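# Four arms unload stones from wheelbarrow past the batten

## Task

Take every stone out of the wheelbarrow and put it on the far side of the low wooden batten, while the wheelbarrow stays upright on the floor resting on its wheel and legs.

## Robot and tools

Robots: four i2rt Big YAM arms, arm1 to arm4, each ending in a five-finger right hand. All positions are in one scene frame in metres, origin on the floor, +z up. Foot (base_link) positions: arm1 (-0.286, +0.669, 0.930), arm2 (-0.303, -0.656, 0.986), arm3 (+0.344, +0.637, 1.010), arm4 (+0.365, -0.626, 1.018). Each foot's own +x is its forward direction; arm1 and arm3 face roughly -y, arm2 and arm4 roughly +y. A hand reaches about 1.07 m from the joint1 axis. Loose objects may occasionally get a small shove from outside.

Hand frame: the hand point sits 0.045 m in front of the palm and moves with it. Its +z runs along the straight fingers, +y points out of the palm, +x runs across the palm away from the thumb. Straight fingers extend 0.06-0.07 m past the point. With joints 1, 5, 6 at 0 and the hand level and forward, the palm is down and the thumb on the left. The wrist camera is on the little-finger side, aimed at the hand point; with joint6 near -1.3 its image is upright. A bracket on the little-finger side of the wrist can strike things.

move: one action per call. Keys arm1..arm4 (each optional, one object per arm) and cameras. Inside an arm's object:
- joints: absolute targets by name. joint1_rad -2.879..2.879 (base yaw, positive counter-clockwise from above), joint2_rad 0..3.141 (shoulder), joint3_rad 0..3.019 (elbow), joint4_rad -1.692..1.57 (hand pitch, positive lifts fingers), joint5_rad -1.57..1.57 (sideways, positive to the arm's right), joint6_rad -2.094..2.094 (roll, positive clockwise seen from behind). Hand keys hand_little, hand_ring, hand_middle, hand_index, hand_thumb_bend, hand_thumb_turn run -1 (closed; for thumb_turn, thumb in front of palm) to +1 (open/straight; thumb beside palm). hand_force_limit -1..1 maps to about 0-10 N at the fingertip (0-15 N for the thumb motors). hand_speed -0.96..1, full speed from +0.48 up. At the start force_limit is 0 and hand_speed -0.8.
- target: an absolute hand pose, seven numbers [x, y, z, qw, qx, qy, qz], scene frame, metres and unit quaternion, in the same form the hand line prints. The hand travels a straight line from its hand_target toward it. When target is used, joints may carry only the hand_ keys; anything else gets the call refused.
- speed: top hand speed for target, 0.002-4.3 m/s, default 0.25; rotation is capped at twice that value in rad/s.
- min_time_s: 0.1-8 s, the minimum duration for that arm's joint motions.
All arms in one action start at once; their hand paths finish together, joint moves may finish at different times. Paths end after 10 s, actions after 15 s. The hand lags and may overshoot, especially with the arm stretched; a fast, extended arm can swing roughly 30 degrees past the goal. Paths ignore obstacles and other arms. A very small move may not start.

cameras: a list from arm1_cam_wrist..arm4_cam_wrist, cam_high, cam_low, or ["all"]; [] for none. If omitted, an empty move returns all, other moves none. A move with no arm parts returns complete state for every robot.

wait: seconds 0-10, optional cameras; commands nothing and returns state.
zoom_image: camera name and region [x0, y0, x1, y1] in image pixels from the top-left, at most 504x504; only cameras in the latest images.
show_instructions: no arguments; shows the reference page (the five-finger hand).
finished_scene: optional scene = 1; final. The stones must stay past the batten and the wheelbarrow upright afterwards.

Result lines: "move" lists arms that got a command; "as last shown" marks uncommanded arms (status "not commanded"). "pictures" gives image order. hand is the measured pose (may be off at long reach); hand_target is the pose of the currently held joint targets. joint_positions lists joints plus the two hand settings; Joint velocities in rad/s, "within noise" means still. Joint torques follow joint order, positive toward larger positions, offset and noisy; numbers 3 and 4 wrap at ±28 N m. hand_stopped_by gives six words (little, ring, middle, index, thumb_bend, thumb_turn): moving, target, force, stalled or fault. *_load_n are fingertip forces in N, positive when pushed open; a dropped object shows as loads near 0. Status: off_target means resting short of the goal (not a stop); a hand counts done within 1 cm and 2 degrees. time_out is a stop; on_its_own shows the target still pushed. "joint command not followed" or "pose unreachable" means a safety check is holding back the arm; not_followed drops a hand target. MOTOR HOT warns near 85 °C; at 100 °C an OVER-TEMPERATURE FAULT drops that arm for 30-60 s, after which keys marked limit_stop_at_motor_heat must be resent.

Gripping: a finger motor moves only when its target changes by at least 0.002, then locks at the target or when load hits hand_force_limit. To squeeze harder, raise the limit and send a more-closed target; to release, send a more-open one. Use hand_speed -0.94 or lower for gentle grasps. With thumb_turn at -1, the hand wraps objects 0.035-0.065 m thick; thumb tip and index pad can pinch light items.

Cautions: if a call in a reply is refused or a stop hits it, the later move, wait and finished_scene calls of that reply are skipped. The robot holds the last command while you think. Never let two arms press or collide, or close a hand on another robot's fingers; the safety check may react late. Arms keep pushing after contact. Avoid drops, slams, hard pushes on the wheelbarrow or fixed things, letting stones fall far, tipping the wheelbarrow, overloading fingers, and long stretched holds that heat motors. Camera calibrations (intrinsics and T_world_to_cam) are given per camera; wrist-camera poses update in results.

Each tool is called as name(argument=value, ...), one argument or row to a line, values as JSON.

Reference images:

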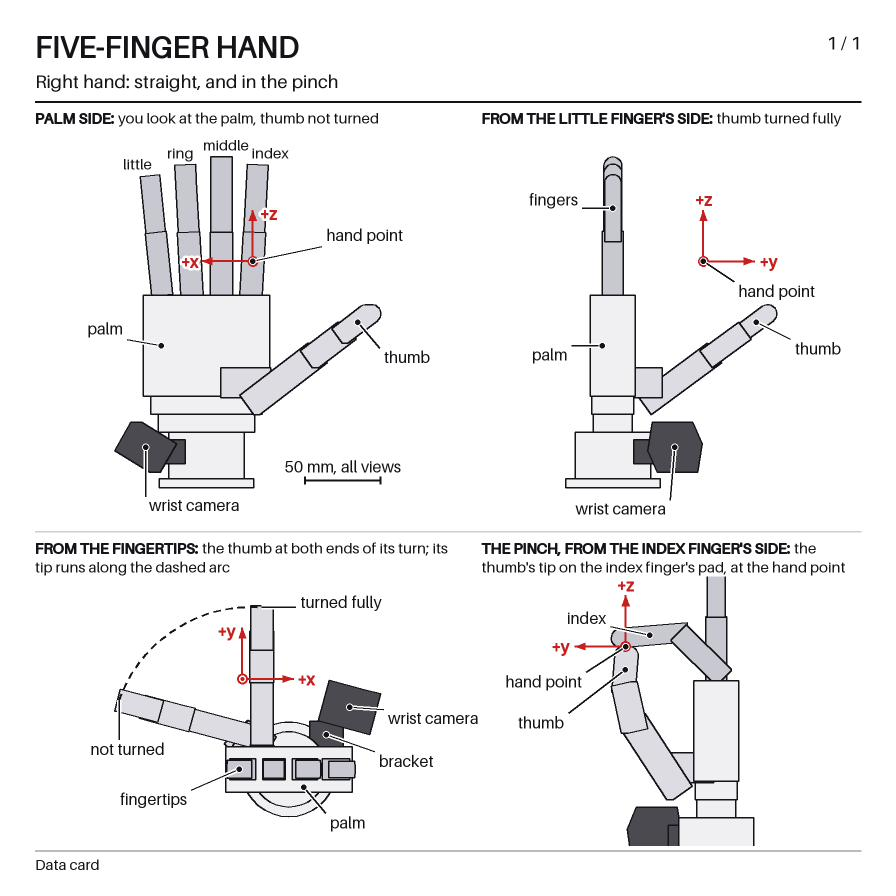

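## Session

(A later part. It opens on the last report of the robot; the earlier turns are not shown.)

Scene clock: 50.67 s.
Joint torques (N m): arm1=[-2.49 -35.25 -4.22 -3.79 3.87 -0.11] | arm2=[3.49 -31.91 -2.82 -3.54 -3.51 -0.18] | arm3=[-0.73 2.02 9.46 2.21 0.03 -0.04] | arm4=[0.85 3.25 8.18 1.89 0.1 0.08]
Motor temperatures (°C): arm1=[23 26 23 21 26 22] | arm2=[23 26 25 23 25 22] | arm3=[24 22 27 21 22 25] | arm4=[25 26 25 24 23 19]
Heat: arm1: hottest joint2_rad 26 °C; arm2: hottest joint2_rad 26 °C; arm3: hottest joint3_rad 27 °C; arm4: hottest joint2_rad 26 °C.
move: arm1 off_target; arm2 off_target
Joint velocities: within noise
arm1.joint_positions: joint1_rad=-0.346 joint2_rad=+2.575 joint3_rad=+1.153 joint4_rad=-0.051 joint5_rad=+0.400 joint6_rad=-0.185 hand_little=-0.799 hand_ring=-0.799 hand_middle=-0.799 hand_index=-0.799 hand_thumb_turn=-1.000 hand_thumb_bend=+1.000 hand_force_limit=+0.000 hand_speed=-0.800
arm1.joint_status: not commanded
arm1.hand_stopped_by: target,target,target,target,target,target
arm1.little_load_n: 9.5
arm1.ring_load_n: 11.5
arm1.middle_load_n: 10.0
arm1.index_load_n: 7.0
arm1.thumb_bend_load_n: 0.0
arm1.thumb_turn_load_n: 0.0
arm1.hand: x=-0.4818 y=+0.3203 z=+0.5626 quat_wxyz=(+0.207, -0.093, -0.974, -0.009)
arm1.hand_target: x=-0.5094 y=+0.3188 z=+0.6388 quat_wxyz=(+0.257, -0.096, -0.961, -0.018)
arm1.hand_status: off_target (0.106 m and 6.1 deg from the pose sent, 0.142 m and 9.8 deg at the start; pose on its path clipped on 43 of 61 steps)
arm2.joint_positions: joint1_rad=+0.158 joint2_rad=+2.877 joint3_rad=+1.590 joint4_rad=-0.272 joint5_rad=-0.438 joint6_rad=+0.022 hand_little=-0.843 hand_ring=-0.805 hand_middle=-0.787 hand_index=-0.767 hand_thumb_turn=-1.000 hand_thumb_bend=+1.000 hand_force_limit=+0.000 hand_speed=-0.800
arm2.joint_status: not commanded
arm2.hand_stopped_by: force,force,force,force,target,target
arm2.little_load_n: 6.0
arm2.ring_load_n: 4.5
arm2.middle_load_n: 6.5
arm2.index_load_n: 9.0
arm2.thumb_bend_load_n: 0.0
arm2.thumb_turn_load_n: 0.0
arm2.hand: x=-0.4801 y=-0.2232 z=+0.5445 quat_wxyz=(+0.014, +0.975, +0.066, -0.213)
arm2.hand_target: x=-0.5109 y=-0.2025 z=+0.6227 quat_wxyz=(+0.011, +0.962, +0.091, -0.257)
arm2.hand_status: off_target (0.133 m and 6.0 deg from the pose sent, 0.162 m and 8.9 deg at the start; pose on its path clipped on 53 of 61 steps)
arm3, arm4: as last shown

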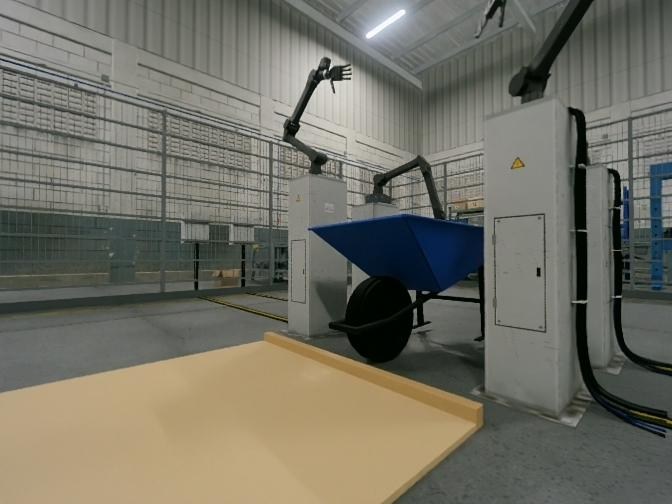

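move(
  arm1={"target": [-0.486, 0.314, 0.725, -0.2914, 0.0953, 0.9512, 0.0168], "speed": 0.05},
  arm2={"target": [-0.493, -0.193, 0.745, 0.0059, 0.9524, 0.0925, -0.2905], "speed": 0.06},
)

Scene clock: 53.60 s.
Joint torques (N m): arm1=[-2.2 -34.55 -3.23 -4.26 4.19 -0.1] | arm2=[1.96 -32.26 -2.19 -4.74 -3.69 -0.34] | arm3=[-0.91 1.9 9.42 2.19 0.06 -0.03] | arm4=[0.97 3.31 8.21 1.87 0.11 0.08]
Motor temperatures (°C): arm1=[23 27 23 21 30 22] | arm2=[23 27 25 23 28 22] | arm3=[24 22 27 21 22 25] | arm4=[25 26 25 24 23 19]
Heat: arm1: hottest joint5_rad 30 °C; arm2: hottest joint5_rad 28 °C; arm3: hottest joint3_rad 27 °C; arm4: hottest joint2_rad 26 °C.
move: arm1 off_target; arm2 off_target
Joint velocities: within noise
arm1.joint_positions: joint1_rad=-0.256 joint2_rad=+2.453 joint3_rad=+1.073 joint4_rad=-0.128 joint5_rad=+0.468 joint6_rad=-0.085 hand_little=-0.799 hand_ring=-0.799 hand_middle=-0.799 hand_index=-0.799 hand_thumb_turn=-1.000 hand_thumb_bend=+1.000 hand_force_limit=+0.000 hand_speed=-0.800
arm1.joint_status: not commanded
arm1.hand_stopped_by: target,target,target,target,target,target
arm1.little_load_n: 11.5
arm1.ring_load_n: 12.5
arm1.middle_load_n: 9.0
arm1.index_load_n: 4.5
arm1.thumb_bend_load_n: 0.0
arm1.thumb_turn_load_n: 0.0
arm1.hand: x=-0.4527 y=+0.3178 z=+0.6103 quat_wxyz=(+0.237, -0.095, -0.967, -0.013)
arm1.hand_target: x=-0.4782 y=+0.3162 z=+0.6867 quat_wxyz=(+0.291, -0.096, -0.952, -0.016)
arm1.hand_status: off_target (0.119 m and 6.5 deg from the pose sent, 0.162 m and 10.0 deg at the start; pose on its path clipped on 63 of 81 steps)
arm2.joint_positions: joint1_rad=+0.088 joint2_rad=+2.782 joint3_rad=+1.489 joint4_rad=-0.282 joint5_rad=-0.503 joint6_rad=-0.057 hand_little=-0.844 hand_ring=-0.805 hand_middle=-0.787 hand_index=-0.767 hand_thumb_turn=-1.000 hand_thumb_bend=+1.000 hand_force_limit=+0.000 hand_speed=-0.800
arm2.joint_status: not commanded
arm2.hand_stopped_by: force,force,force,force,target,target
arm2.little_load_n: 2.0
arm2.ring_load_n: 1.5
arm2.middle_load_n: 5.5
arm2.index_load_n: 10.5
arm2.thumb_bend_load_n: 0.0
arm2.thumb_turn_load_n: 0.0
arm2.hand: x=-0.4544 y=-0.2254 z=+0.5863 quat_wxyz=(+0.006, +0.967, +0.068, -0.245)
arm2.hand_target: x=-0.4773 y=-0.2069 z=+0.6668 quat_wxyz=(+0.004, +0.953, +0.092, -0.290)
arm2.hand_status: off_target (0.167 m and 6.2 deg from the pose sent, 0.203 m and 9.7 deg at the start; pose on its path clipped on 73 of 81 steps)
arm3, arm4: as last shown
pictures: none

move(
  arm1={"target": [-0.420, 0.309, 0.850, -0.3491, 0.0951, 0.9316, 0.0146], "speed": 0.045},
  arm2={"target": [-0.425, -0.198, 0.858, -0.002, 0.936, 0.0935, -0.3395], "speed": 0.05},
  cameras=["arm1_cam_wrist", "arm2_cam_wrist", "arm3_cam_wrist", "cam_low"],
)

Scene clock: 58.77 s.
Joint torques (N m): arm1=[-1.38 -33.55 -0.53 -6.11 4.24 -0.01] | arm2=[2.26 -31.33 -1.4 -5.64 -3.42 -0.26] | arm3=[-0.73 1.9 9.47 2.19 0.04 -0.05] | arm4=[0.79 3.19 8.17 1.83 0.1 0.08]
Motor temperatures (°C): arm1=[23 27 23 21 36 22] | arm2=[23 27 25 23 32 22] | arm3=[24 22 27 21 22 25] | arm4=[25 26 25 24 23 19]
Heat: arm1: hottest joint5_rad 36 °C; arm2: hottest joint5_rad 32 °C; arm3: hottest joint3_rad 27 °C; arm4: hottest joint2_rad 26 °C.
move: arm1 off_target; arm2 off_target
Joint velocities: within noise
arm1.joint_positions: joint1_rad=-0.053 joint2_rad=+2.241 joint3_rad=+1.001 joint4_rad=-0.401 joint5_rad=+0.593 joint6_rad=+0.165 hand_little=-0.798 hand_ring=-0.799 hand_middle=-0.799 hand_index=-0.800 hand_thumb_turn=-1.000 hand_thumb_bend=+1.000 hand_force_limit=+0.000 hand_speed=-0.800
arm1.joint_status: not commanded
arm1.hand_stopped_by: target,target,target,target,target,target
arm1.little_load_n: 16.5
arm1.ring_load_n: 13.0
arm1.middle_load_n: 5.5
arm1.index_load_n: 0.0
arm1.thumb_bend_load_n: 0.0
arm1.thumb_turn_load_n: 0.5
arm1.hand: x=-0.3869 y=+0.3132 z=+0.6995 quat_wxyz=(+0.297, -0.099, -0.950, -0.020)
arm1.hand_target: x=-0.4071 y=+0.3119 z=+0.7767 quat_wxyz=(+0.348, -0.095, -0.933, -0.013)
arm1.hand_status: off_target (0.154 m and 6.4 deg from the pose sent, 0.242 m and 13.5 deg at the start; pose on its path clipped on 128 of 145 steps)
arm2.joint_positions: joint1_rad=-0.066 joint2_rad=+2.617 joint3_rad=+1.381 joint4_rad=-0.446 joint5_rad=-0.605 joint6_rad=-0.263 hand_little=-0.844 hand_ring=-0.806 hand_middle=-0.787 hand_index=-0.767 hand_thumb_turn=-1.000 hand_thumb_bend=+1.000 hand_force_limit=+0.000 hand_speed=-0.800
arm2.joint_status: not commanded
arm2.hand_stopped_by: force,force,force,force,target,target
arm2.little_load_n: 1.5
arm2.ring_load_n: 1.5
arm2.middle_load_n: 6.0
arm2.index_load_n: 12.5
arm2.thumb_bend_load_n: 0.0
arm2.thumb_turn_load_n: 0.0
arm2.hand: x=-0.3934 y=-0.2306 z=+0.6684 quat_wxyz=(+0.004, +0.951, +0.075, -0.299)
arm2.hand_target: x=-0.4098 y=-0.2153 z=+0.7503 quat_wxyz=(-0.004, +0.936, +0.092, -0.339)
arm2.hand_status: off_target (0.195 m and 5.4 deg from the pose sent, 0.275 m and 11.8 deg at the start; pose on its path clipped on 135 of 145 steps)
arm3, arm4: as last shown
arm1_cam_wrist: T_world_to_cam=[[-0.06978, 0.9802, 0.18529, -0.4692], [0.99052, 0.09011, -0.10365, 0.43204], [-0.11829, 0.1763, -0.9772, 0.69476]] pos_world=[-0.3785, 0.29849, 0.81064]
arm2_cam_wrist: T_world_to_cam=[[0.39368, -0.904, -0.16672, 0.05312], [-0.30921, -0.30103, 0.90209, -0.79701], [-0.86568, -0.30358, -0.39804, -0.02716]] pos_world=[-0.29087, -0.20014, 0.71703]

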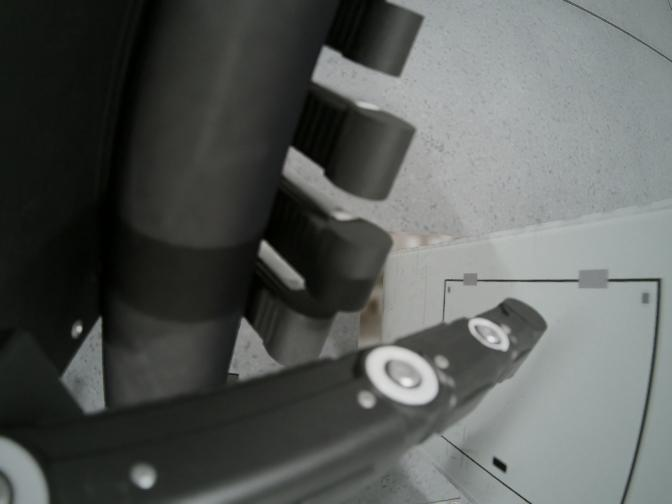

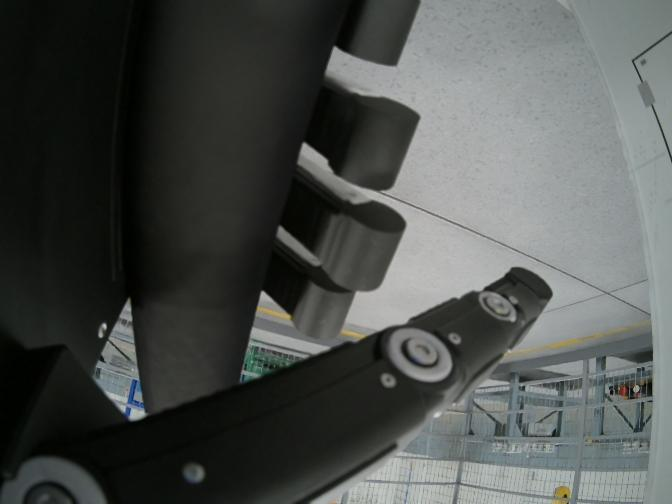

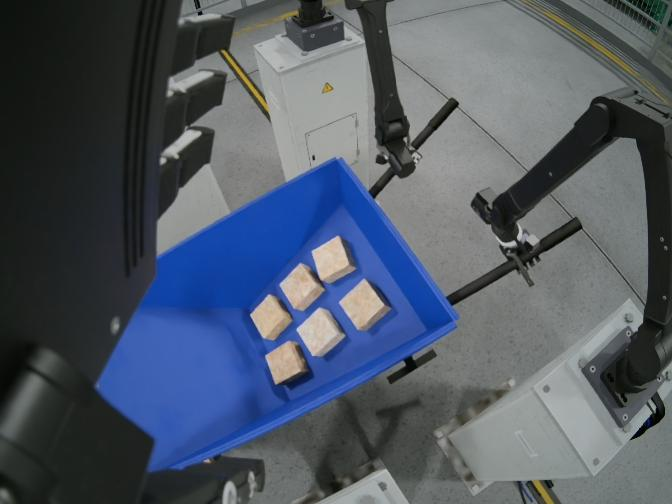

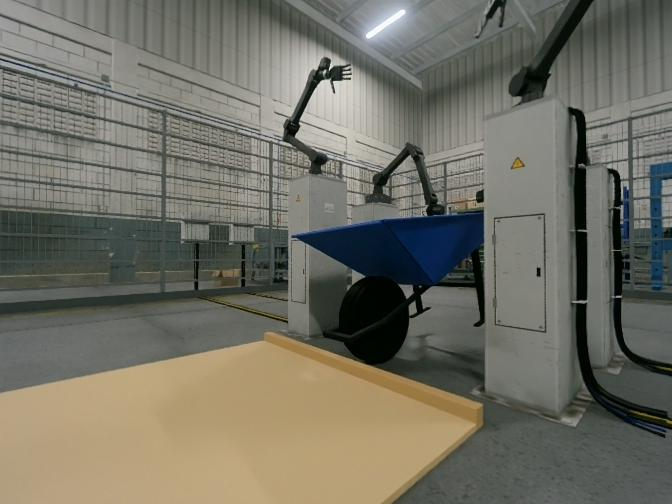

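move(
  arm1={"target": [-0.435, 0.309, 0.850, -0.3491, 0.0951, 0.9316, 0.0146], "speed": 0.03},
  arm2={"target": [-0.440, -0.205, 0.858, -0.002, 0.936, 0.0935, -0.3395], "speed": 0.04},
)

Scene clock: 62.47 s.
Joint torques (N m): arm1=[-3.25 -33.08 -0.1 -5.72 4.09 -0.21] | arm2=[3.43 -32.09 -1.96 -4.98 -3.49 -0.13] | arm3=[-0.67 1.9 9.44 2.22 0.03 -0.03] | arm4=[0.91 3.43 8.23 1.83 0.1 0.11]
Motor temperatures (°C): arm1=[23 28 22 21 39 22] | arm2=[23 28 25 24 34 22] | arm3=[24 22 27 21 22 25] | arm4=[25 26 25 24 23 19]
Heat: arm1: hottest joint5_rad 39 °C; arm2: hottest joint5_rad 34 °C; arm3: hottest joint3_rad 27 °C; arm4: hottest joint2_rad 26 °C.
move: arm1 off_target; arm2 off_target
Joint velocities: within noise
arm1.joint_positions: joint1_rad=-0.053 joint2_rad=+2.229 joint3_rad=+0.997 joint4_rad=-0.402 joint5_rad=+0.599 joint6_rad=+0.159 hand_little=-0.798 hand_ring=-0.799 hand_middle=-0.799 hand_index=-0.800 hand_thumb_turn=-1.000 hand_thumb_bend=+1.000 hand_force_limit=+0.000 hand_speed=-0.800
arm1.joint_status: not commanded
arm1.hand_stopped_by: target,target,target,target,target,target
arm1.little_load_n: 16.0
arm1.ring_load_n: 12.5
arm1.middle_load_n: 4.5
arm1.index_load_n: 0.0
arm1.thumb_bend_load_n: 0.0
arm1.thumb_turn_load_n: 0.5
arm1.hand: x=-0.3884 y=+0.3117 z=+0.7041 quat_wxyz=(+0.300, -0.097, -0.949, -0.018)
arm1.hand_target: x=-0.4162 y=+0.3118 z=+0.7799 quat_wxyz=(+0.348, -0.095, -0.932, -0.015)
arm1.hand_status: off_target (0.153 m and 6.0 deg from the pose sent, 0.158 m and 6.4 deg at the start; pose on its path clipped on 77 of 99 steps)
arm2.joint_positions: joint1_rad=-0.066 joint2_rad=+2.601 joint3_rad=+1.366 joint4_rad=-0.446 joint5_rad=-0.606 joint6_rad=-0.263 hand_little=-0.844 hand_ring=-0.806 hand_middle=-0.787 hand_index=-0.767 hand_thumb_turn=-1.000 hand_thumb_bend=+1.000 hand_force_limit=+0.000 hand_speed=-0.800
arm2.joint_status: not commanded
arm2.hand_stopped_by: force,force,force,force,target,target
arm2.little_load_n: 2.5
arm2.ring_load_n: 2.0
arm2.middle_load_n: 6.0
arm2.index_load_n: 12.0
arm2.thumb_bend_load_n: 0.0
arm2.thumb_turn_load_n: 0.0
arm2.hand: x=-0.3937 y=-0.2324 z=+0.6742 quat_wxyz=(+0.004, +0.951, +0.076, -0.299)
arm2.hand_target: x=-0.4171 y=-0.2199 z=+0.7550 quat_wxyz=(-0.002, +0.936, +0.093, -0.339)
arm2.hand_status: off_target (0.191 m and 5.4 deg from the pose sent, 0.197 m and 5.4 deg at the start; pose on its path clipped on 88 of 99 steps)
arm3, arm4: as last shown
pictures: none

move(
  arm1={"target": [-0.415, 0.311, 0.810, -0.335, 0.0951, 0.937, 0.0150], "speed": 0.65},
  arm2={"target": [-0.417, -0.205, 0.795, -0.002, 0.939, 0.0935, -0.330], "speed": 0.65},
)

Scene clock: 63.70 s.
Joint torques (N m): arm1=[-3.08 -33.49 -0.16 -5.93 3.56 -0.22] | arm2=[3.08 -32.03 -0.42 -5.71 -2.97 -0.15] | arm3=[-0.67 1.96 9.46 2.25 0.05 -0.03] | arm4=[0.85 3.08 8.21 1.81 0.13 0.06]
Motor temperatures (°C): arm1=[23 28 22 21 40 22] | arm2=[23 28 25 24 34 22] | arm3=[24 22 27 21 22 25] | arm4=[25 26 25 24 23 19]
Heat: arm1: hottest joint5_rad 40 °C; arm2: hottest joint5_rad 34 °C; arm3: hottest joint3_rad 27 °C; arm4: hottest joint2_rad 26 °C.
move: arm1 off_target; arm2 off_target
Joint velocities: within noise
arm1.joint_positions: joint1_rad=-0.055 joint2_rad=+2.220 joint3_rad=+0.991 joint4_rad=-0.404 joint5_rad=+0.585 joint6_rad=+0.158 hand_little=-0.798 hand_ring=-0.799 hand_middle=-0.799 hand_index=-0.800 hand_thumb_turn=-1.000 hand_thumb_bend=+1.000 hand_force_limit=+0.000 hand_speed=-0.800
arm1.joint_status: not commanded
arm1.hand_stopped_by: target,target,target,target,target,target
arm1.little_load_n: 14.5
arm1.ring_load_n: 13.0
arm1.middle_load_n: 7.5
arm1.index_load_n: 0.0
arm1.thumb_bend_load_n: 0.0
arm1.thumb_turn_load_n: 0.0
arm1.hand: x=-0.3862 y=+0.3126 z=+0.7060 quat_wxyz=(+0.293, -0.098, -0.951, -0.018)
arm1.hand_target: x=-0.4110 y=+0.3130 z=+0.7820 quat_wxyz=(+0.335, -0.095, -0.937, -0.015)
arm1.hand_status: off_target (0.108 m and 5.1 deg from the pose sent, 0.109 m and 4.3 deg at the start; pose on its path clipped on 21 of 29 steps)
arm2.joint_positions: joint1_rad=-0.066 joint2_rad=+2.598 joint3_rad=+1.366 joint4_rad=-0.447 joint5_rad=-0.600 joint6_rad=-0.262 hand_little=-0.844 hand_ring=-0.805 hand_middle=-0.787 hand_index=-0.767 hand_thumb_turn=-1.000 hand_thumb_bend=+1.000 hand_force_limit=+0.000 hand_speed=-0.800
arm2.joint_status: not commanded
arm2.hand_stopped_by: force,force,force,force,target,target
arm2.little_load_n: 5.0
arm2.ring_load_n: 3.5
arm2.middle_load_n: 6.5
arm2.index_load_n: 11.0
arm2.thumb_bend_load_n: 0.0
arm2.thumb_turn_load_n: 0.0
arm2.hand: x=-0.3927 y=-0.2312 z=+0.6749 quat_wxyz=(+0.003, +0.952, +0.076, -0.296)
arm2.hand_target: x=-0.4121 y=-0.2125 z=+0.7565 quat_wxyz=(-0.003, +0.940, +0.093, -0.330)
arm2.hand_status: off_target (0.125 m and 4.7 deg from the pose sent, 0.126 m and 4.4 deg at the start; pose on its path clipped on 23 of 29 steps)
arm3, arm4: as last shown
pictures: none

move(
  arm1={"target": [-0.415, 0.311, 0.815, -0.335, 0.0951, 0.937, 0.0150], "speed": 1.0},
  arm2={"target": [-0.417, -0.205, 0.800, -0.002, 0.939, 0.0935, -0.330], "speed": 1.0},
)

Scene clock: 65.80 s.
Joint torques (N m): arm1=[-2.9 -33.61 -0.18 -5.98 3.56 -0.2] | arm2=[2.96 -32.09 -0.59 -5.71 -2.97 -0.17] | arm3=[-0.56 2.08 9.48 2.22 0.04 -0.04] | arm4=[1.14 3.72 8.2 1.83 0.08 0.08]
Motor temperatures (°C): arm1=[23 28 22 21 41 22] | arm2=[23 29 25 24 35 22] | arm3=[24 22 27 21 22 25] | arm4=[25 26 25 24 23 19]
Heat: arm1: hottest joint5_rad 41 °C; arm2: hottest joint5_rad 35 °C; arm3: hottest joint3_rad 27 °C; arm4: hottest joint2_rad 26 °C.
move: arm1 off_target; arm2 off_target
Joint velocities: within noise
arm1.joint_positions: joint1_rad=-0.055 joint2_rad=+2.219 joint3_rad=+0.991 joint4_rad=-0.405 joint5_rad=+0.584 joint6_rad=+0.159 hand_little=-0.798 hand_ring=-0.799 hand_middle=-0.799 hand_index=-0.800 hand_thumb_turn=-1.000 hand_thumb_bend=+1.000 hand_force_limit=+0.000 hand_speed=-0.800
arm1.joint_status: not commanded
arm1.hand_stopped_by: target,target,target,target,target,target
arm1.little_load_n: 14.0
arm1.ring_load_n: 13.0
arm1.middle_load_n: 7.5
arm1.index_load_n: 0.5
arm1.thumb_bend_load_n: 0.0
arm1.thumb_turn_load_n: 0.0
arm1.hand: x=-0.3860 y=+0.3128 z=+0.7061 quat_wxyz=(+0.292, -0.098, -0.951, -0.018)
arm1.hand_target: x=-0.4100 y=+0.3131 z=+0.7823 quat_wxyz=(+0.335, -0.095, -0.937, -0.015)
arm1.hand_status: off_target (0.113 m and 5.2 deg from the pose sent, 0.113 m and 5.1 deg at the start; pose on its path clipped on 21 of 29 steps)
arm2.joint_positions: joint1_rad=-0.066 joint2_rad=+2.598 joint3_rad=+1.366 joint4_rad=-0.447 joint5_rad=-0.600 joint6_rad=-0.262 hand_little=-0.844 hand_ring=-0.805 hand_middle=-0.787 hand_index=-0.767 hand_thumb_turn=-1.000 hand_thumb_bend=+1.000 hand_force_limit=+0.000 hand_speed=-0.800
arm2.joint_status: not commanded
arm2.hand_stopped_by: force,force,force,force,target,target
arm2.little_load_n: 4.5
arm2.ring_load_n: 3.5
arm2.middle_load_n: 6.5
arm2.index_load_n: 11.0
arm2.thumb_bend_load_n: 0.0
arm2.thumb_turn_load_n: 0.0
arm2.hand: x=-0.3927 y=-0.2310 z=+0.6751 quat_wxyz=(+0.003, +0.952, +0.076, -0.296)
arm2.hand_target: x=-0.4115 y=-0.2131 z=+0.7567 quat_wxyz=(-0.003, +0.940, +0.093, -0.330)
arm2.hand_status: off_target (0.130 m and 4.7 deg from the pose sent, 0.130 m and 4.7 deg at the start; pose on its path clipped on 23 of 29 steps)
arm3, arm4: as last shown
pictures: none

move(
  cameras=["cam_high", "cam_low", "arm4_cam_wrist", "arm3_cam_wrist"],
)

zoom_image(
  camera="cam_low",
  region=[250, 180, 500, 430],
)

zoom_image(
  camera="cam_high",
  region=[220, 180, 460, 400],
)

Scene clock: 68.27 s.
Joint torques (N m): arm1=[-2.96 -33.61 -0.17 -5.98 3.56 -0.19] | arm2=[3.02 -32.09 -0.59 -5.71 -2.97 -0.17] | arm3=[-0.73 2.08 9.43 2.18 0.04 -0.03] | arm4=[1.14 3.31 8.21 1.8 0.11 0.07]
Motor temperatures (°C): arm1=[23 28 22 21 42 22] | arm2=[23 29 25 24 36 21] | arm3=[24 22 27 21 22 25] | arm4=[25 26 25 24 23 19]
Heat: arm1: hottest joint5_rad 42 °C; arm2: hottest joint5_rad 36 °C; arm3: hottest joint3_rad 27 °C; arm4: hottest joint2_rad 26 °C.
Joint velocities: within noise
arm1.joint_positions: joint1_rad=-0.055 joint2_rad=+2.219 joint3_rad=+0.991 joint4_rad=-0.405 joint5_rad=+0.584 joint6_rad=+0.159 hand_little=-0.798 hand_ring=-0.799 hand_middle=-0.799 hand_index=-0.800 hand_thumb_turn=-1.000 hand_thumb_bend=+1.000 hand_force_limit=+0.000 hand_speed=-0.800
arm1.joint_status: not commanded
arm1.hand_stopped_by: target,target,target,target,target,target
arm1.little_load_n: 14.5
arm1.ring_load_n: 13.0
arm1.middle_load_n: 7.0
arm1.index_load_n: 0.5
arm1.thumb_bend_load_n: 0.0
arm1.thumb_turn_load_n: 0.0
arm1.hand: x=-0.3860 y=+0.3128 z=+0.7061 quat_wxyz=(+0.292, -0.098, -0.951, -0.018) (m; scene frame)
arm1.hand_target: x=-0.4100 y=+0.3131 z=+0.7823 quat_wxyz=(+0.335, -0.095, -0.937, -0.015) (m; scene frame)
arm1.hand_status: off_target (0.113 m and 5.2 deg from the pose sent, 0.113 m and 5.1 deg at the start; pose on its path clipped on 21 of 29 steps)
arm2.joint_positions: joint1_rad=-0.066 joint2_rad=+2.598 joint3_rad=+1.366 joint4_rad=-0.447 joint5_rad=-0.600 joint6_rad=-0.262 hand_little=-0.844 hand_ring=-0.805 hand_middle=-0.787 hand_index=-0.767 hand_thumb_turn=-1.000 hand_thumb_bend=+1.000 hand_force_limit=+0.000 hand_speed=-0.800
arm2.joint_status: not commanded
arm2.hand_stopped_by: force,force,force,force,target,target
arm2.little_load_n: 4.5
arm2.ring_load_n: 3.5
arm2.middle_load_n: 6.5
arm2.index_load_n: 11.0
arm2.thumb_bend_load_n: 0.0
arm2.thumb_turn_load_n: 0.0
arm2.hand: x=-0.3927 y=-0.2310 z=+0.6751 quat_wxyz=(+0.003, +0.952, +0.076, -0.296) (m; scene frame)
arm2.hand_target: x=-0.4115 y=-0.2131 z=+0.7567 quat_wxyz=(-0.003, +0.940, +0.093, -0.330) (m; scene frame)
arm2.hand_status: off_target (0.130 m and 4.7 deg from the pose sent, 0.130 m and 4.7 deg at the start; pose on its path clipped on 23 of 29 steps)
arm3.joint_positions: joint1_rad=-0.579 joint2_rad=+0.623 joint3_rad=+1.422 joint4_rad=-1.288 joint5_rad=-0.043 joint6_rad=-1.294 hand_little=+1.000 hand_ring=+1.000 hand_middle=+1.000 hand_index=+1.000 hand_thumb_turn=+1.000 hand_thumb_bend=+1.000 hand_force_limit=+0.000 hand_speed=-0.800
arm3.joint_status: not commanded
arm3.hand_stopped_by: target,target,target,target,target,target
arm3.little_load_n: 0.0
arm3.ring_load_n: 0.0
arm3.middle_load_n: -0.5
arm3.index_load_n: 0.0
arm3.thumb_bend_load_n: 0.0
arm3.thumb_turn_load_n: 0.0
arm3.hand: x=+0.1850 y=+0.4584 z=+1.5231 quat_wxyz=(+0.397, +0.324, -0.792, +0.331) (m; scene frame)
arm3.hand_target: x=+0.1857 y=+0.4597 z=+1.5312 quat_wxyz=(+0.404, +0.322, -0.787, +0.336) (m; scene frame)
arm3.hand_status: not commanded
arm4.joint_positions: joint1_rad=+0.147 joint2_rad=+0.605 joint3_rad=+1.434 joint4_rad=-1.187 joint5_rad=+0.054 joint6_rad=-1.283 hand_little=+1.000 hand_ring=+1.000 hand_middle=+1.000 hand_index=+1.000 hand_thumb_turn=+1.000 hand_thumb_bend=+1.000 hand_force_limit=+0.000 hand_speed=-0.800
arm4.joint_status: not commanded
arm4.hand_stopped_by: target,target,target,target,target,target
arm4.little_load_n: 0.0
arm4.ring_load_n: 0.0
arm4.middle_load_n: 0.0
arm4.index_load_n: 0.0
arm4.thumb_bend_load_n: 0.0
arm4.thumb_turn_load_n: 0.0
arm4.hand: x=+0.4017 y=-0.3819 z=+1.5644 quat_wxyz=(-0.460, +0.644, +0.510, +0.337) (m; scene frame)
arm4.hand_target: x=+0.4019 y=-0.3840 z=+1.5729 quat_wxyz=(-0.467, +0.640, +0.507, +0.341) (m; scene frame)
arm4.hand_status: not commanded
pictures: arm3_cam_wrist, arm4_cam_wrist, cam_high, cam_low

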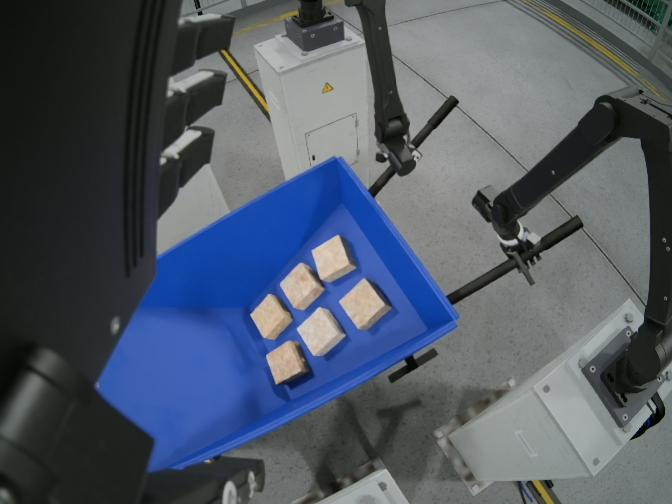

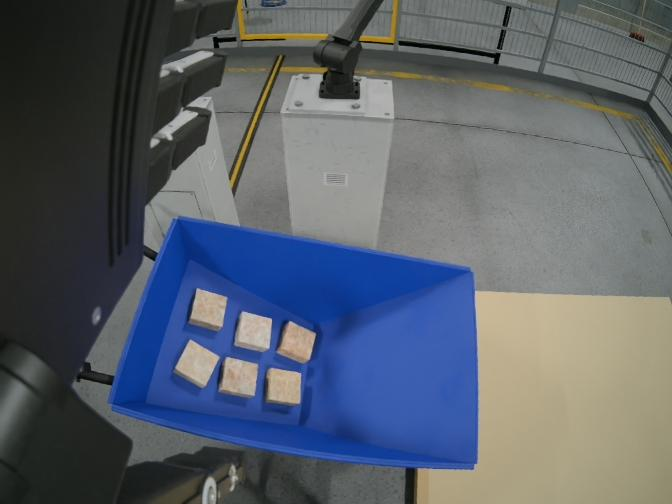

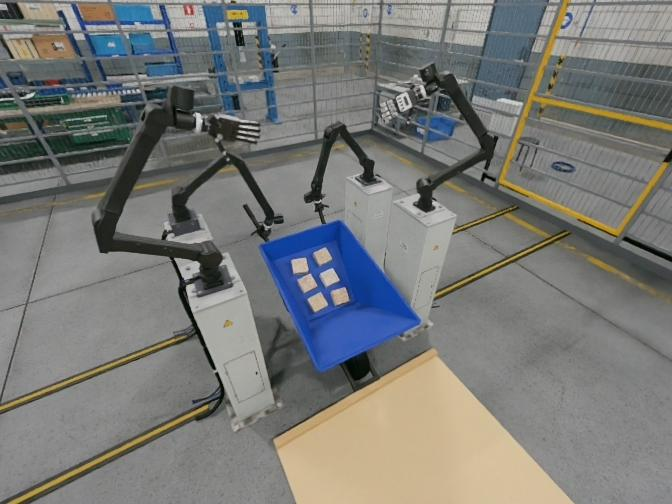

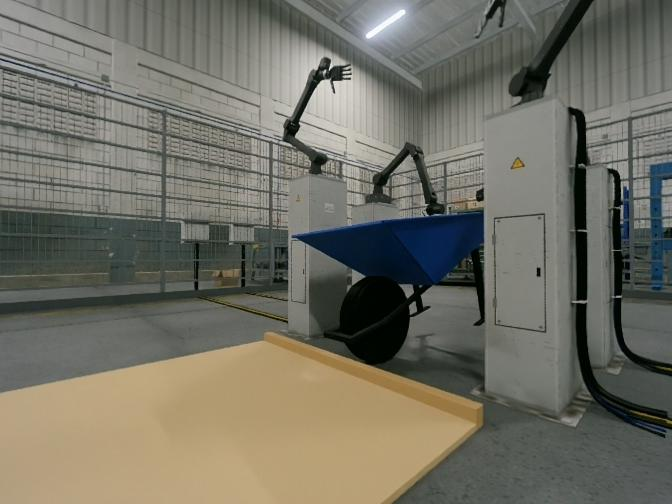

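Scaled by 2.016 from the camera's image (finer frame: 960x720).

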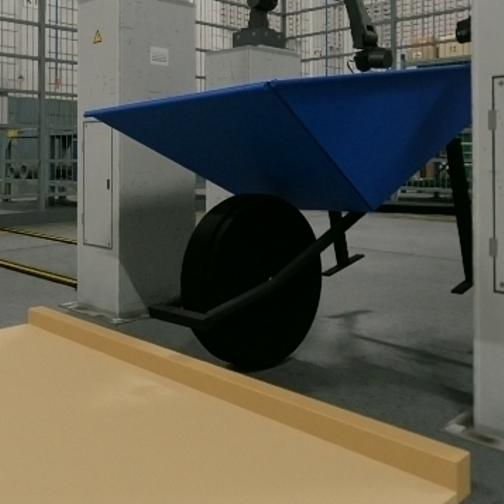

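Scaled by 2.100 from the camera's image (finer frame: 960x720).

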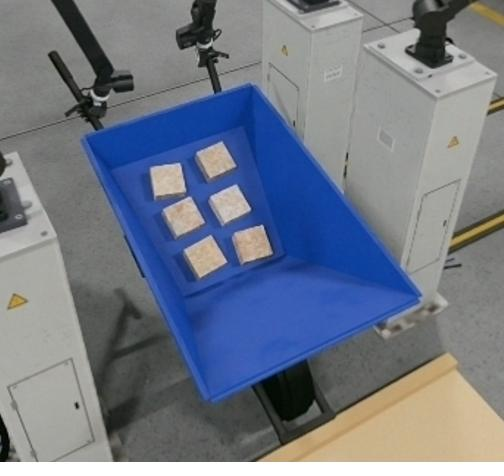

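move(
  arm3={"target": [0.807, 0.121, 0.76, 0.139, 0.815, -0.218, 0.520], "speed": 0.3, "joints": {"hand_thumb_turn": -1, "hand_speed": 0.3}},
  arm4={"target": [0.841, -0.265, 0.74, 0.139, -0.815, -0.218, -0.520], "speed": 0.3, "joints": {"hand_thumb_turn": -1, "hand_speed": 0.3}},
  cameras=["arm3_cam_wrist", "arm4_cam_wrist", "cam_high", "cam_low"],
)

Scene clock: 74.03 s.
Joint torques (N m): arm1=[-2.9 -33.61 -0.18 -6 3.56 -0.2] | arm2=[2.96 -32.09 -0.59 -5.71 -2.97 -0.17] | arm3=[-1.79 -16.44 5.35 1.47 -0.21 -0.18] | arm4=[0.38 -16.26 2.66 1.4 0.28 0.18]
Motor temperatures (°C): arm1=[23 28 22 22 45 22] | arm2=[23 31 25 24 37 21] | arm3=[24 22 27 21 22 25] | arm4=[25 26 26 24 23 19]
Heat: arm1: hottest joint5_rad 45 °C; arm2: hottest joint5_rad 37 °C; arm3: hottest joint3_rad 27 °C; arm4: hottest joint2_rad 26 °C.
move: arm3 off_target; arm4 done
Joint velocities: within noise
arm1, arm2: as last shown
arm1.little_load_n: 14.0
arm1.middle_load_n: 7.5
arm1.index_load_n: 0.0
arm2.little_load_n: 5.0
arm3.joint_positions: joint1_rad=+0.718 joint2_rad=+2.586 joint3_rad=+1.197 joint4_rad=+0.943 joint5_rad=-0.272 joint6_rad=-1.683 hand_little=+1.000 hand_ring=+1.000 hand_middle=+1.000 hand_index=+1.000 hand_thumb_turn=-1.000 hand_thumb_bend=+1.000 hand_force_limit=+0.000 hand_speed=+0.300
arm3.joint_status: all done
arm3.hand_stopped_by: target,target,target,target,target,target
arm3.little_load_n: 0.0
arm3.ring_load_n: 0.0
arm3.middle_load_n: 0.0
arm3.index_load_n: 0.0
arm3.thumb_bend_load_n: 0.0
arm3.thumb_turn_load_n: 0.5
arm3.hand: x=+0.8119 y=+0.1283 z=+0.7699 quat_wxyz=(+0.136, +0.811, -0.218, +0.526)
arm3.hand_target: x=+0.8068 y=+0.1214 z=+0.7603 quat_wxyz=(+0.139, +0.814, -0.218, +0.520)
arm3.hand_status: off_target (0.013 m and 0.9 deg from the pose sent, 1.041 m and 96.9 deg at the start)
arm4.joint_positions: joint1_rad=-0.682 joint2_rad=+2.643 joint3_rad=+1.062 joint4_rad=+1.137 joint5_rad=+0.274 joint6_rad=-1.452 hand_little=+1.000 hand_ring=+1.000 hand_middle=+1.000 hand_index=+1.000 hand_thumb_turn=-1.000 hand_thumb_bend=+1.000 hand_force_limit=+0.000 hand_speed=+0.300
arm4.joint_status: all done
arm4.hand_stopped_by: target,target,target,target,target,target
arm4.little_load_n: 0.0
arm4.ring_load_n: 0.0
arm4.middle_load_n: 0.0
arm4.index_load_n: 0.0
arm4.thumb_bend_load_n: 0.0
arm4.thumb_turn_load_n: 0.5
arm4.hand: x=+0.8384 y=-0.2608 z=+0.7478 quat_wxyz=(-0.141, +0.810, +0.226, +0.523)
arm4.hand_target: x=+0.8408 y=-0.2651 z=+0.7401 quat_wxyz=(-0.139, +0.814, +0.218, +0.520)
arm4.hand_status: done (0.009 m and 1.1 deg from the pose sent, 0.941 m and 58.0 deg at the start)
arm3_cam_wrist: T_world_to_cam=[[-0.39212, -0.89734, 0.20253, 0.28058], [-0.80264, 0.22617, -0.55192, 1.04751], [0.44946, -0.37898, -0.80893, 0.42056]] pos_world=[0.76177, 0.17425, 0.86152]
arm4_cam_wrist: T_world_to_cam=[[0.63204, -0.72161, 0.28249, -0.927], [-0.58398, -0.68315, -0.43848, 0.62975], [0.5094, 0.11217, -0.85319, 0.35355]] pos_world=[0.77357, -0.27838, 0.83965]

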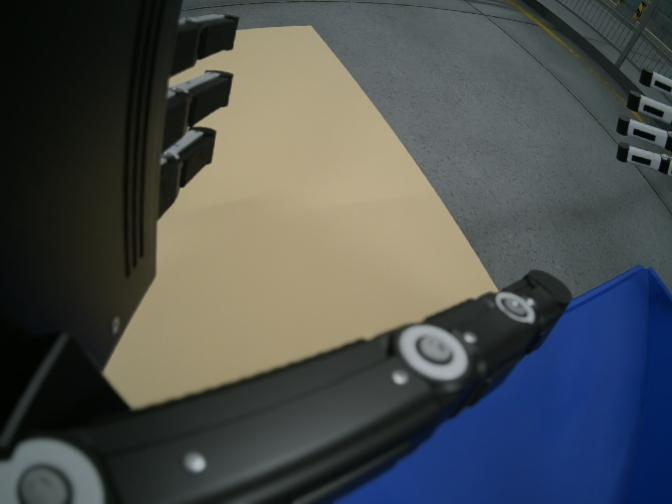

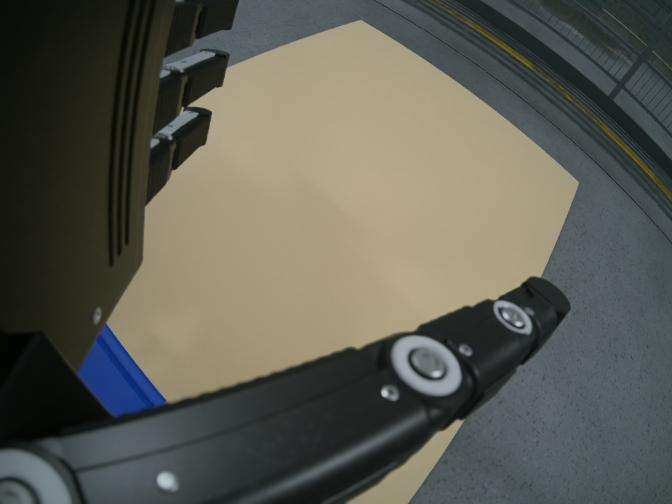

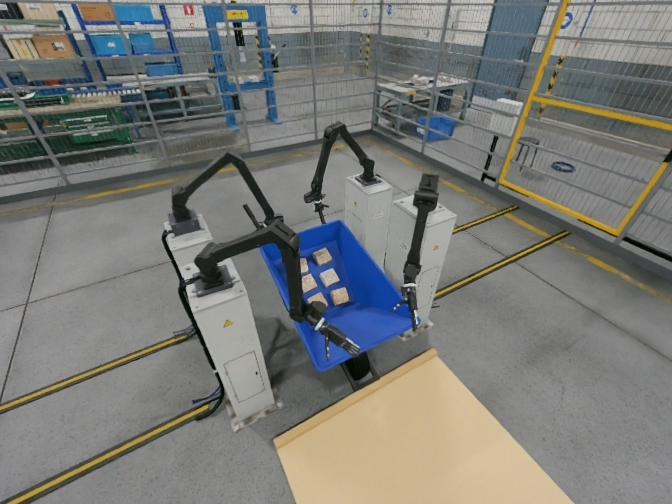

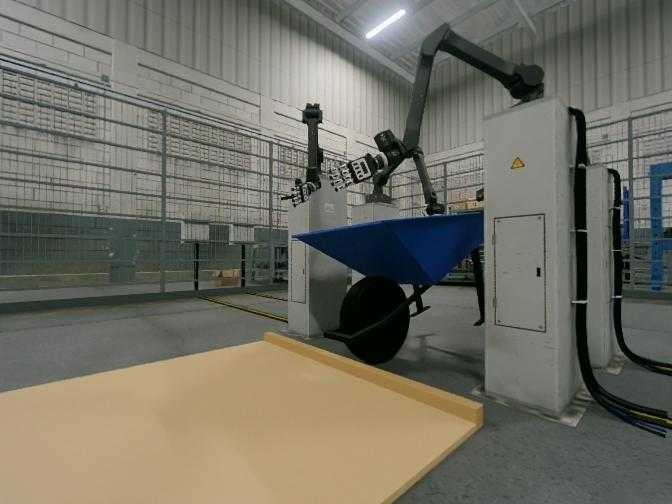

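move(
  arm3={"target": [0.807, 0.121, 0.64, 0.139, 0.815, -0.218, 0.520], "speed": 0.12},
  arm4={"target": [0.841, -0.265, 0.62, 0.139, -0.815, -0.218, -0.520], "speed": 0.12},
  cameras=["arm3_cam_wrist", "arm4_cam_wrist", "cam_high", "cam_low"],
)

zoom_image(
  camera="cam_low",
  region=[250, 120, 500, 370],
)

Scene clock: 76.03 s.
Joint torques (N m): arm1=[-2.84 -33.61 -0.17 -6 3.57 -0.2] | arm2=[2.96 -32.09 -0.59 -5.71 -2.97 -0.16] | arm3=[-1.49 -16.91 4.75 2.82 -0.17 -0.19] | arm4=[0.15 -16.26 2.13 2 0.26 0.2]
Motor temperatures (°C): arm1=[23 28 22 22 45 22] | arm2=[23 31 24 24 38 21] | arm3=[24 22 27 21 22 25] | arm4=[25 26 26 24 23 19]
Heat: arm1: hottest joint5_rad 45 °C; arm2: hottest joint5_rad 38 °C; arm3: hottest joint3_rad 27 °C; arm4: hottest joint2_rad 26 °C.
move: arm3 done; arm4 done
Joint velocities: within noise
arm1, arm2: as last shown
arm1.little_load_n: 14.5
arm1.index_load_n: 0.5
arm2.little_load_n: 4.5
arm3.joint_positions: joint1_rad=+0.718 joint2_rad=+2.894 joint3_rad=+1.443 joint4_rad=+0.974 joint5_rad=-0.272 joint6_rad=-1.683 hand_little=+1.000 hand_ring=+1.000 hand_middle=+1.000 hand_index=+1.000 hand_thumb_turn=-1.000 hand_thumb_bend=+1.000 hand_force_limit=+0.000 hand_speed=+0.300
arm3.joint_status: not commanded
arm3.hand_stopped_by: target,target,target,target,target,target
arm3.little_load_n: 0.0
arm3.ring_load_n: 0.0
arm3.middle_load_n: 0.0
arm3.index_load_n: 0.0
arm3.thumb_bend_load_n: 0.0
arm3.thumb_turn_load_n: 0.5
arm3.hand: x=+0.8115 y=+0.1283 z=+0.6443 quat_wxyz=(+0.129, +0.818, -0.223, +0.515)
arm3.hand_target: x=+0.8067 y=+0.1214 z=+0.6401 quat_wxyz=(+0.139, +0.815, -0.218, +0.519)
arm3.hand_status: done (0.010 m and 1.4 deg from the pose sent, 0.130 m and 0.9 deg at the start)
arm4.joint_positions: joint1_rad=-0.682 joint2_rad=+2.956 joint3_rad=+1.336 joint4_rad=+1.165 joint5_rad=+0.275 joint6_rad=-1.451 hand_little=+1.000 hand_ring=+1.000 hand_middle=+1.000 hand_index=+1.000 hand_thumb_turn=-1.000 hand_thumb_bend=+1.000 hand_force_limit=+0.000 hand_speed=+0.300
arm4.joint_status: not commanded
arm4.hand_stopped_by: target,target,target,target,target,target
arm4.little_load_n: 0.0
arm4.ring_load_n: 0.0
arm4.middle_load_n: 0.0
arm4.index_load_n: 0.0
arm4.thumb_bend_load_n: 0.0
arm4.thumb_turn_load_n: 0.5
arm4.hand: x=+0.8402 y=-0.2589 z=+0.6273 quat_wxyz=(-0.138, +0.813, +0.227, +0.519)
arm4.hand_target: x=+0.8408 y=-0.2650 z=+0.6201 quat_wxyz=(-0.139, +0.814, +0.218, +0.520)
arm4.hand_status: done (0.010 m and 1.1 deg from the pose sent, 0.128 m and 1.1 deg at the start)
arm3_cam_wrist: T_world_to_cam=[[-0.3879, -0.90165, 0.19123, 0.31022], [-0.81397, 0.23777, -0.53003, 0.97155], [0.43243, -0.36125, -0.82614, 0.34176]] pos_world=[0.76336, 0.17217, 0.73796]
arm4_cam_wrist: T_world_to_cam=[[0.63396, -0.71949, 0.28361, -0.8945], [-0.58779, -0.68659, -0.42791, 0.57493], [0.50259, 0.10457, -0.85817, 0.25653]] pos_world=[0.77608, -0.27566, 0.71985]

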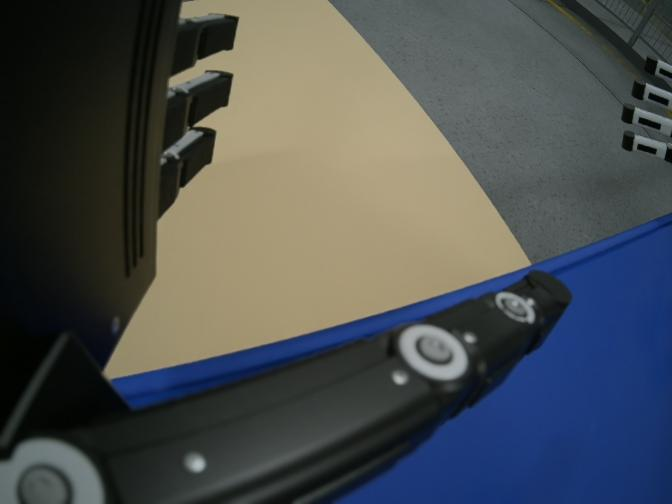

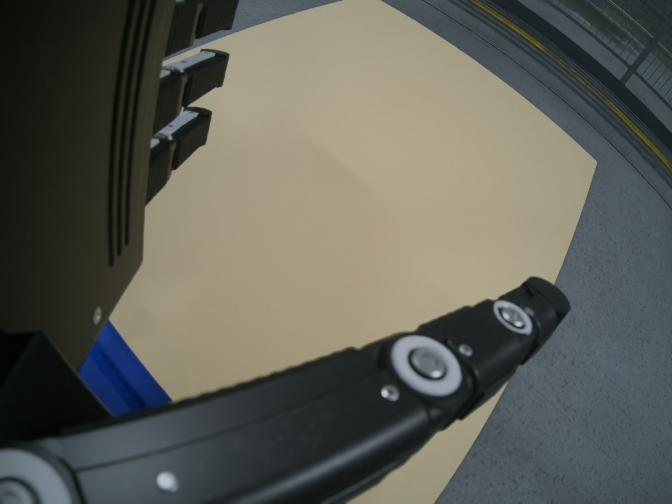

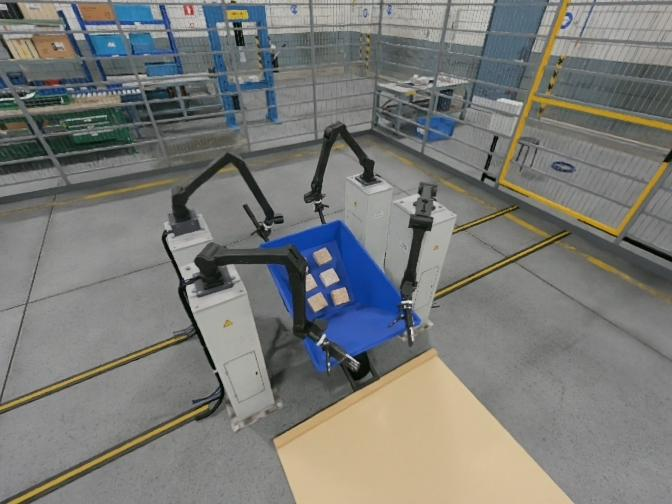

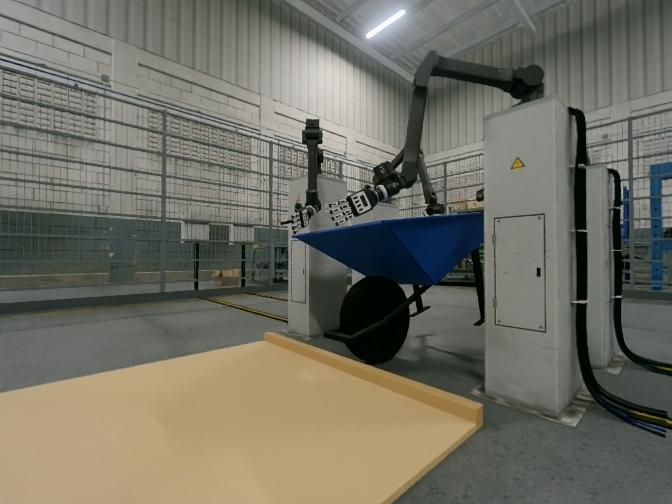

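Scaled by 2.016 from the camera's image (finer frame: 960x720).

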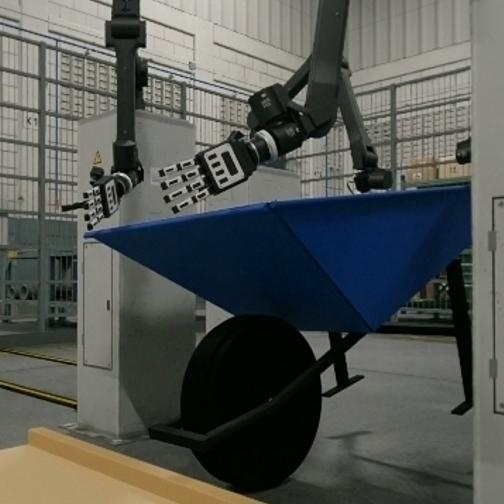

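move(
  arm3={"target": [0.807, 0.121, 0.57, 0.139, 0.815, -0.218, 0.520], "speed": 0.08},
  arm4={"target": [0.835, -0.255, 0.56, 0.139, -0.815, -0.218, -0.520], "speed": 0.08},
  cameras=["arm3_cam_wrist", "arm4_cam_wrist", "cam_low"],
)

zoom_image(
  camera="cam_low",
  region=[250, 120, 500, 370],
)

Scene clock: 77.67 s.
Joint torques (N m): arm1=[-2.9 -33.2 0.01 -5.89 3.56 -0.2] | arm2=[3.02 -31.79 -0.58 -5.52 -2.96 -0.16] | arm3=[-1.73 -15.03 4.62 2.32 -0.04 -0.18] | arm4=[1.55 -14.15 2.5 1.02 0.14 0.2]
Motor temperatures (°C): arm1=[23 28 22 22 46 22] | arm2=[23 31 24 24 38 21] | arm3=[24 22 27 21 22 25] | arm4=[25 26 25 24 23 19]
Heat: arm1: hottest joint5_rad 46 °C; arm2: hottest joint5_rad 38 °C; arm3: hottest joint3_rad 27 °C; arm4: hottest joint2_rad 26 °C.
move: arm3 off_target; arm4 off_target
Joint velocities: within noise
arm1, arm2: as last shown
arm1.joint_positions: joint1_rad=-0.055 joint2_rad=+2.215 joint3_rad=+0.989 joint4_rad=-0.407 joint5_rad=+0.585 joint6_rad=+0.159 hand_little=-0.798 hand_ring=-0.799 hand_middle=-0.799 hand_index=-0.800 hand_thumb_turn=-1.000 hand_thumb_bend=+1.000 hand_force_limit=+0.000 hand_speed=-0.800
arm1.little_load_n: 14.0
arm1.thumb_bend_load_n: -0.5
arm1.hand: x=-0.3860 y=+0.3133 z=+0.7075 quat_wxyz=(+0.293, -0.098, -0.951, -0.018)
arm1.hand_target: x=-0.4100 y=+0.3132 z=+0.7823 quat_wxyz=(+0.335, -0.095, -0.937, -0.015)
arm2.joint_positions: joint1_rad=-0.066 joint2_rad=+2.595 joint3_rad=+1.366 joint4_rad=-0.452 joint5_rad=-0.600 joint6_rad=-0.262 hand_little=-0.844 hand_ring=-0.805 hand_middle=-0.787 hand_index=-0.767 hand_thumb_turn=-1.000 hand_thumb_bend=+1.000 hand_force_limit=+0.000 hand_speed=-0.800
arm2.hand: x=-0.3928 y=-0.2306 z=+0.6768 quat_wxyz=(+0.004, +0.952, +0.075, -0.296)
arm2.hand_target: x=-0.4115 y=-0.2131 z=+0.7566 quat_wxyz=(-0.003, +0.940, +0.093, -0.330)
arm3.joint_positions: joint1_rad=+0.718 joint2_rad=+3.040 joint3_rad=+1.630 joint4_rad=+0.985 joint5_rad=-0.275 joint6_rad=-1.684 hand_little=+1.000 hand_ring=+1.000 hand_middle=+1.000 hand_index=+1.000 hand_thumb_turn=-1.000 hand_thumb_bend=+1.000 hand_force_limit=+0.000 hand_speed=+0.300
arm3.joint_status: not commanded
arm3.hand_stopped_by: target,target,target,target,target,target
arm3.little_load_n: 0.0
arm3.ring_load_n: 0.0
arm3.middle_load_n: 0.0
arm3.index_load_n: 0.0
arm3.thumb_bend_load_n: 0.0
arm3.thumb_turn_load_n: -0.5
arm3.hand: x=+0.8274 y=+0.1121 z=+0.6027 quat_wxyz=(+0.140, +0.806, -0.214, +0.534)
arm3.hand_target: x=+0.8061 y=+0.1227 z=+0.5718 quat_wxyz=(+0.139, +0.815, -0.218, +0.519)
arm3.hand_status: off_target (0.040 m and 2.0 deg from the pose sent, 0.075 m and 1.4 deg at the start)
arm4.joint_positions: joint1_rad=-0.679 joint2_rad=+3.080 joint3_rad=+1.507 joint4_rad=+1.168 joint5_rad=+0.300 joint6_rad=-1.441 hand_little=+1.000 hand_ring=+1.000 hand_middle=+1.000 hand_index=+1.000 hand_thumb_turn=-1.000 hand_thumb_bend=+1.000 hand_force_limit=+0.000 hand_speed=+0.300
arm4.joint_status: not commanded
arm4.hand_stopped_by: target,target,target,target,target,target
arm4.little_load_n: 0.0
arm4.ring_load_n: 0.0
arm4.middle_load_n: 0.0
arm4.index_load_n: 0.0
arm4.thumb_bend_load_n: 0.0
arm4.thumb_turn_load_n: 0.5
arm4.hand: x=+0.8554 y=-0.2451 z=+0.5906 quat_wxyz=(-0.143, +0.803, +0.210, +0.540)
arm4.hand_target: x=+0.8343 y=-0.2563 z=+0.5619 quat_wxyz=(-0.139, +0.814, +0.218, +0.520)
arm4.hand_status: off_target (0.038 m and 2.8 deg from the pose sent, 0.068 m and 1.1 deg at the start)
arm3_cam_wrist: T_world_to_cam=[[-0.39236, -0.89529, 0.211, 0.30074], [-0.79507, 0.21476, -0.56722, 0.97567], [0.46251, -0.39031, -0.79608, 0.255]] pos_world=[0.77579, 0.15924, 0.69296]
arm4_cam_wrist: T_world_to_cam=[[0.60602, -0.74514, 0.27839, -0.86308], [-0.58678, -0.65507, -0.476, 0.61297], [0.53705, 0.12511, -0.83422, 0.17739]] pos_world=[0.78746, -0.26377, 0.68003]

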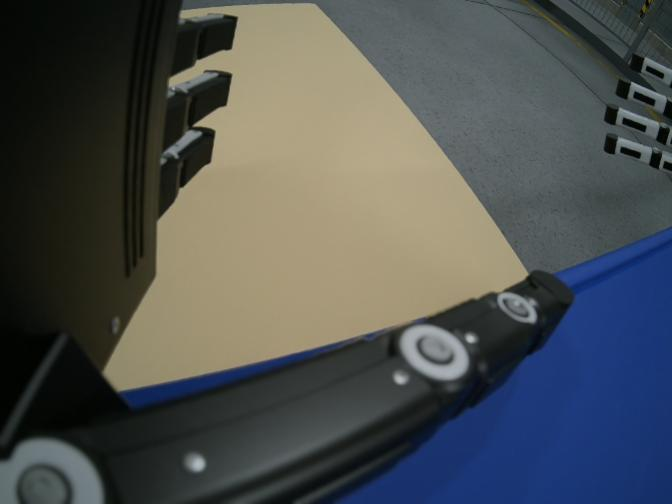

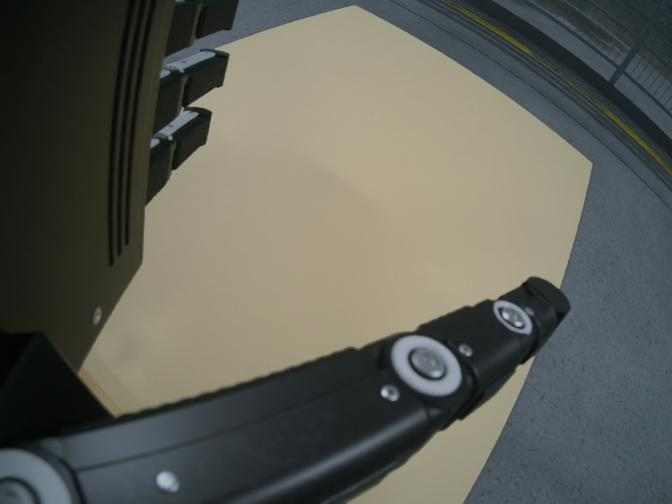

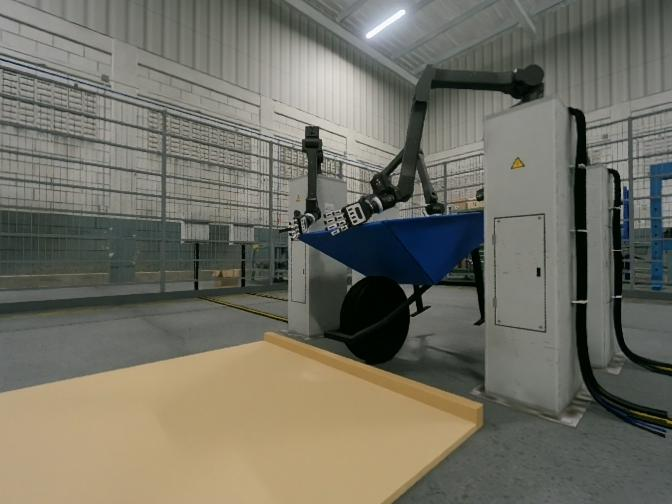

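Scaled by 2.016 from the camera's image (finer frame: 960x720).

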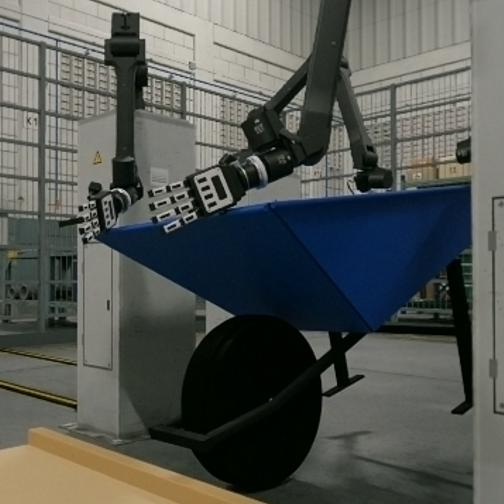

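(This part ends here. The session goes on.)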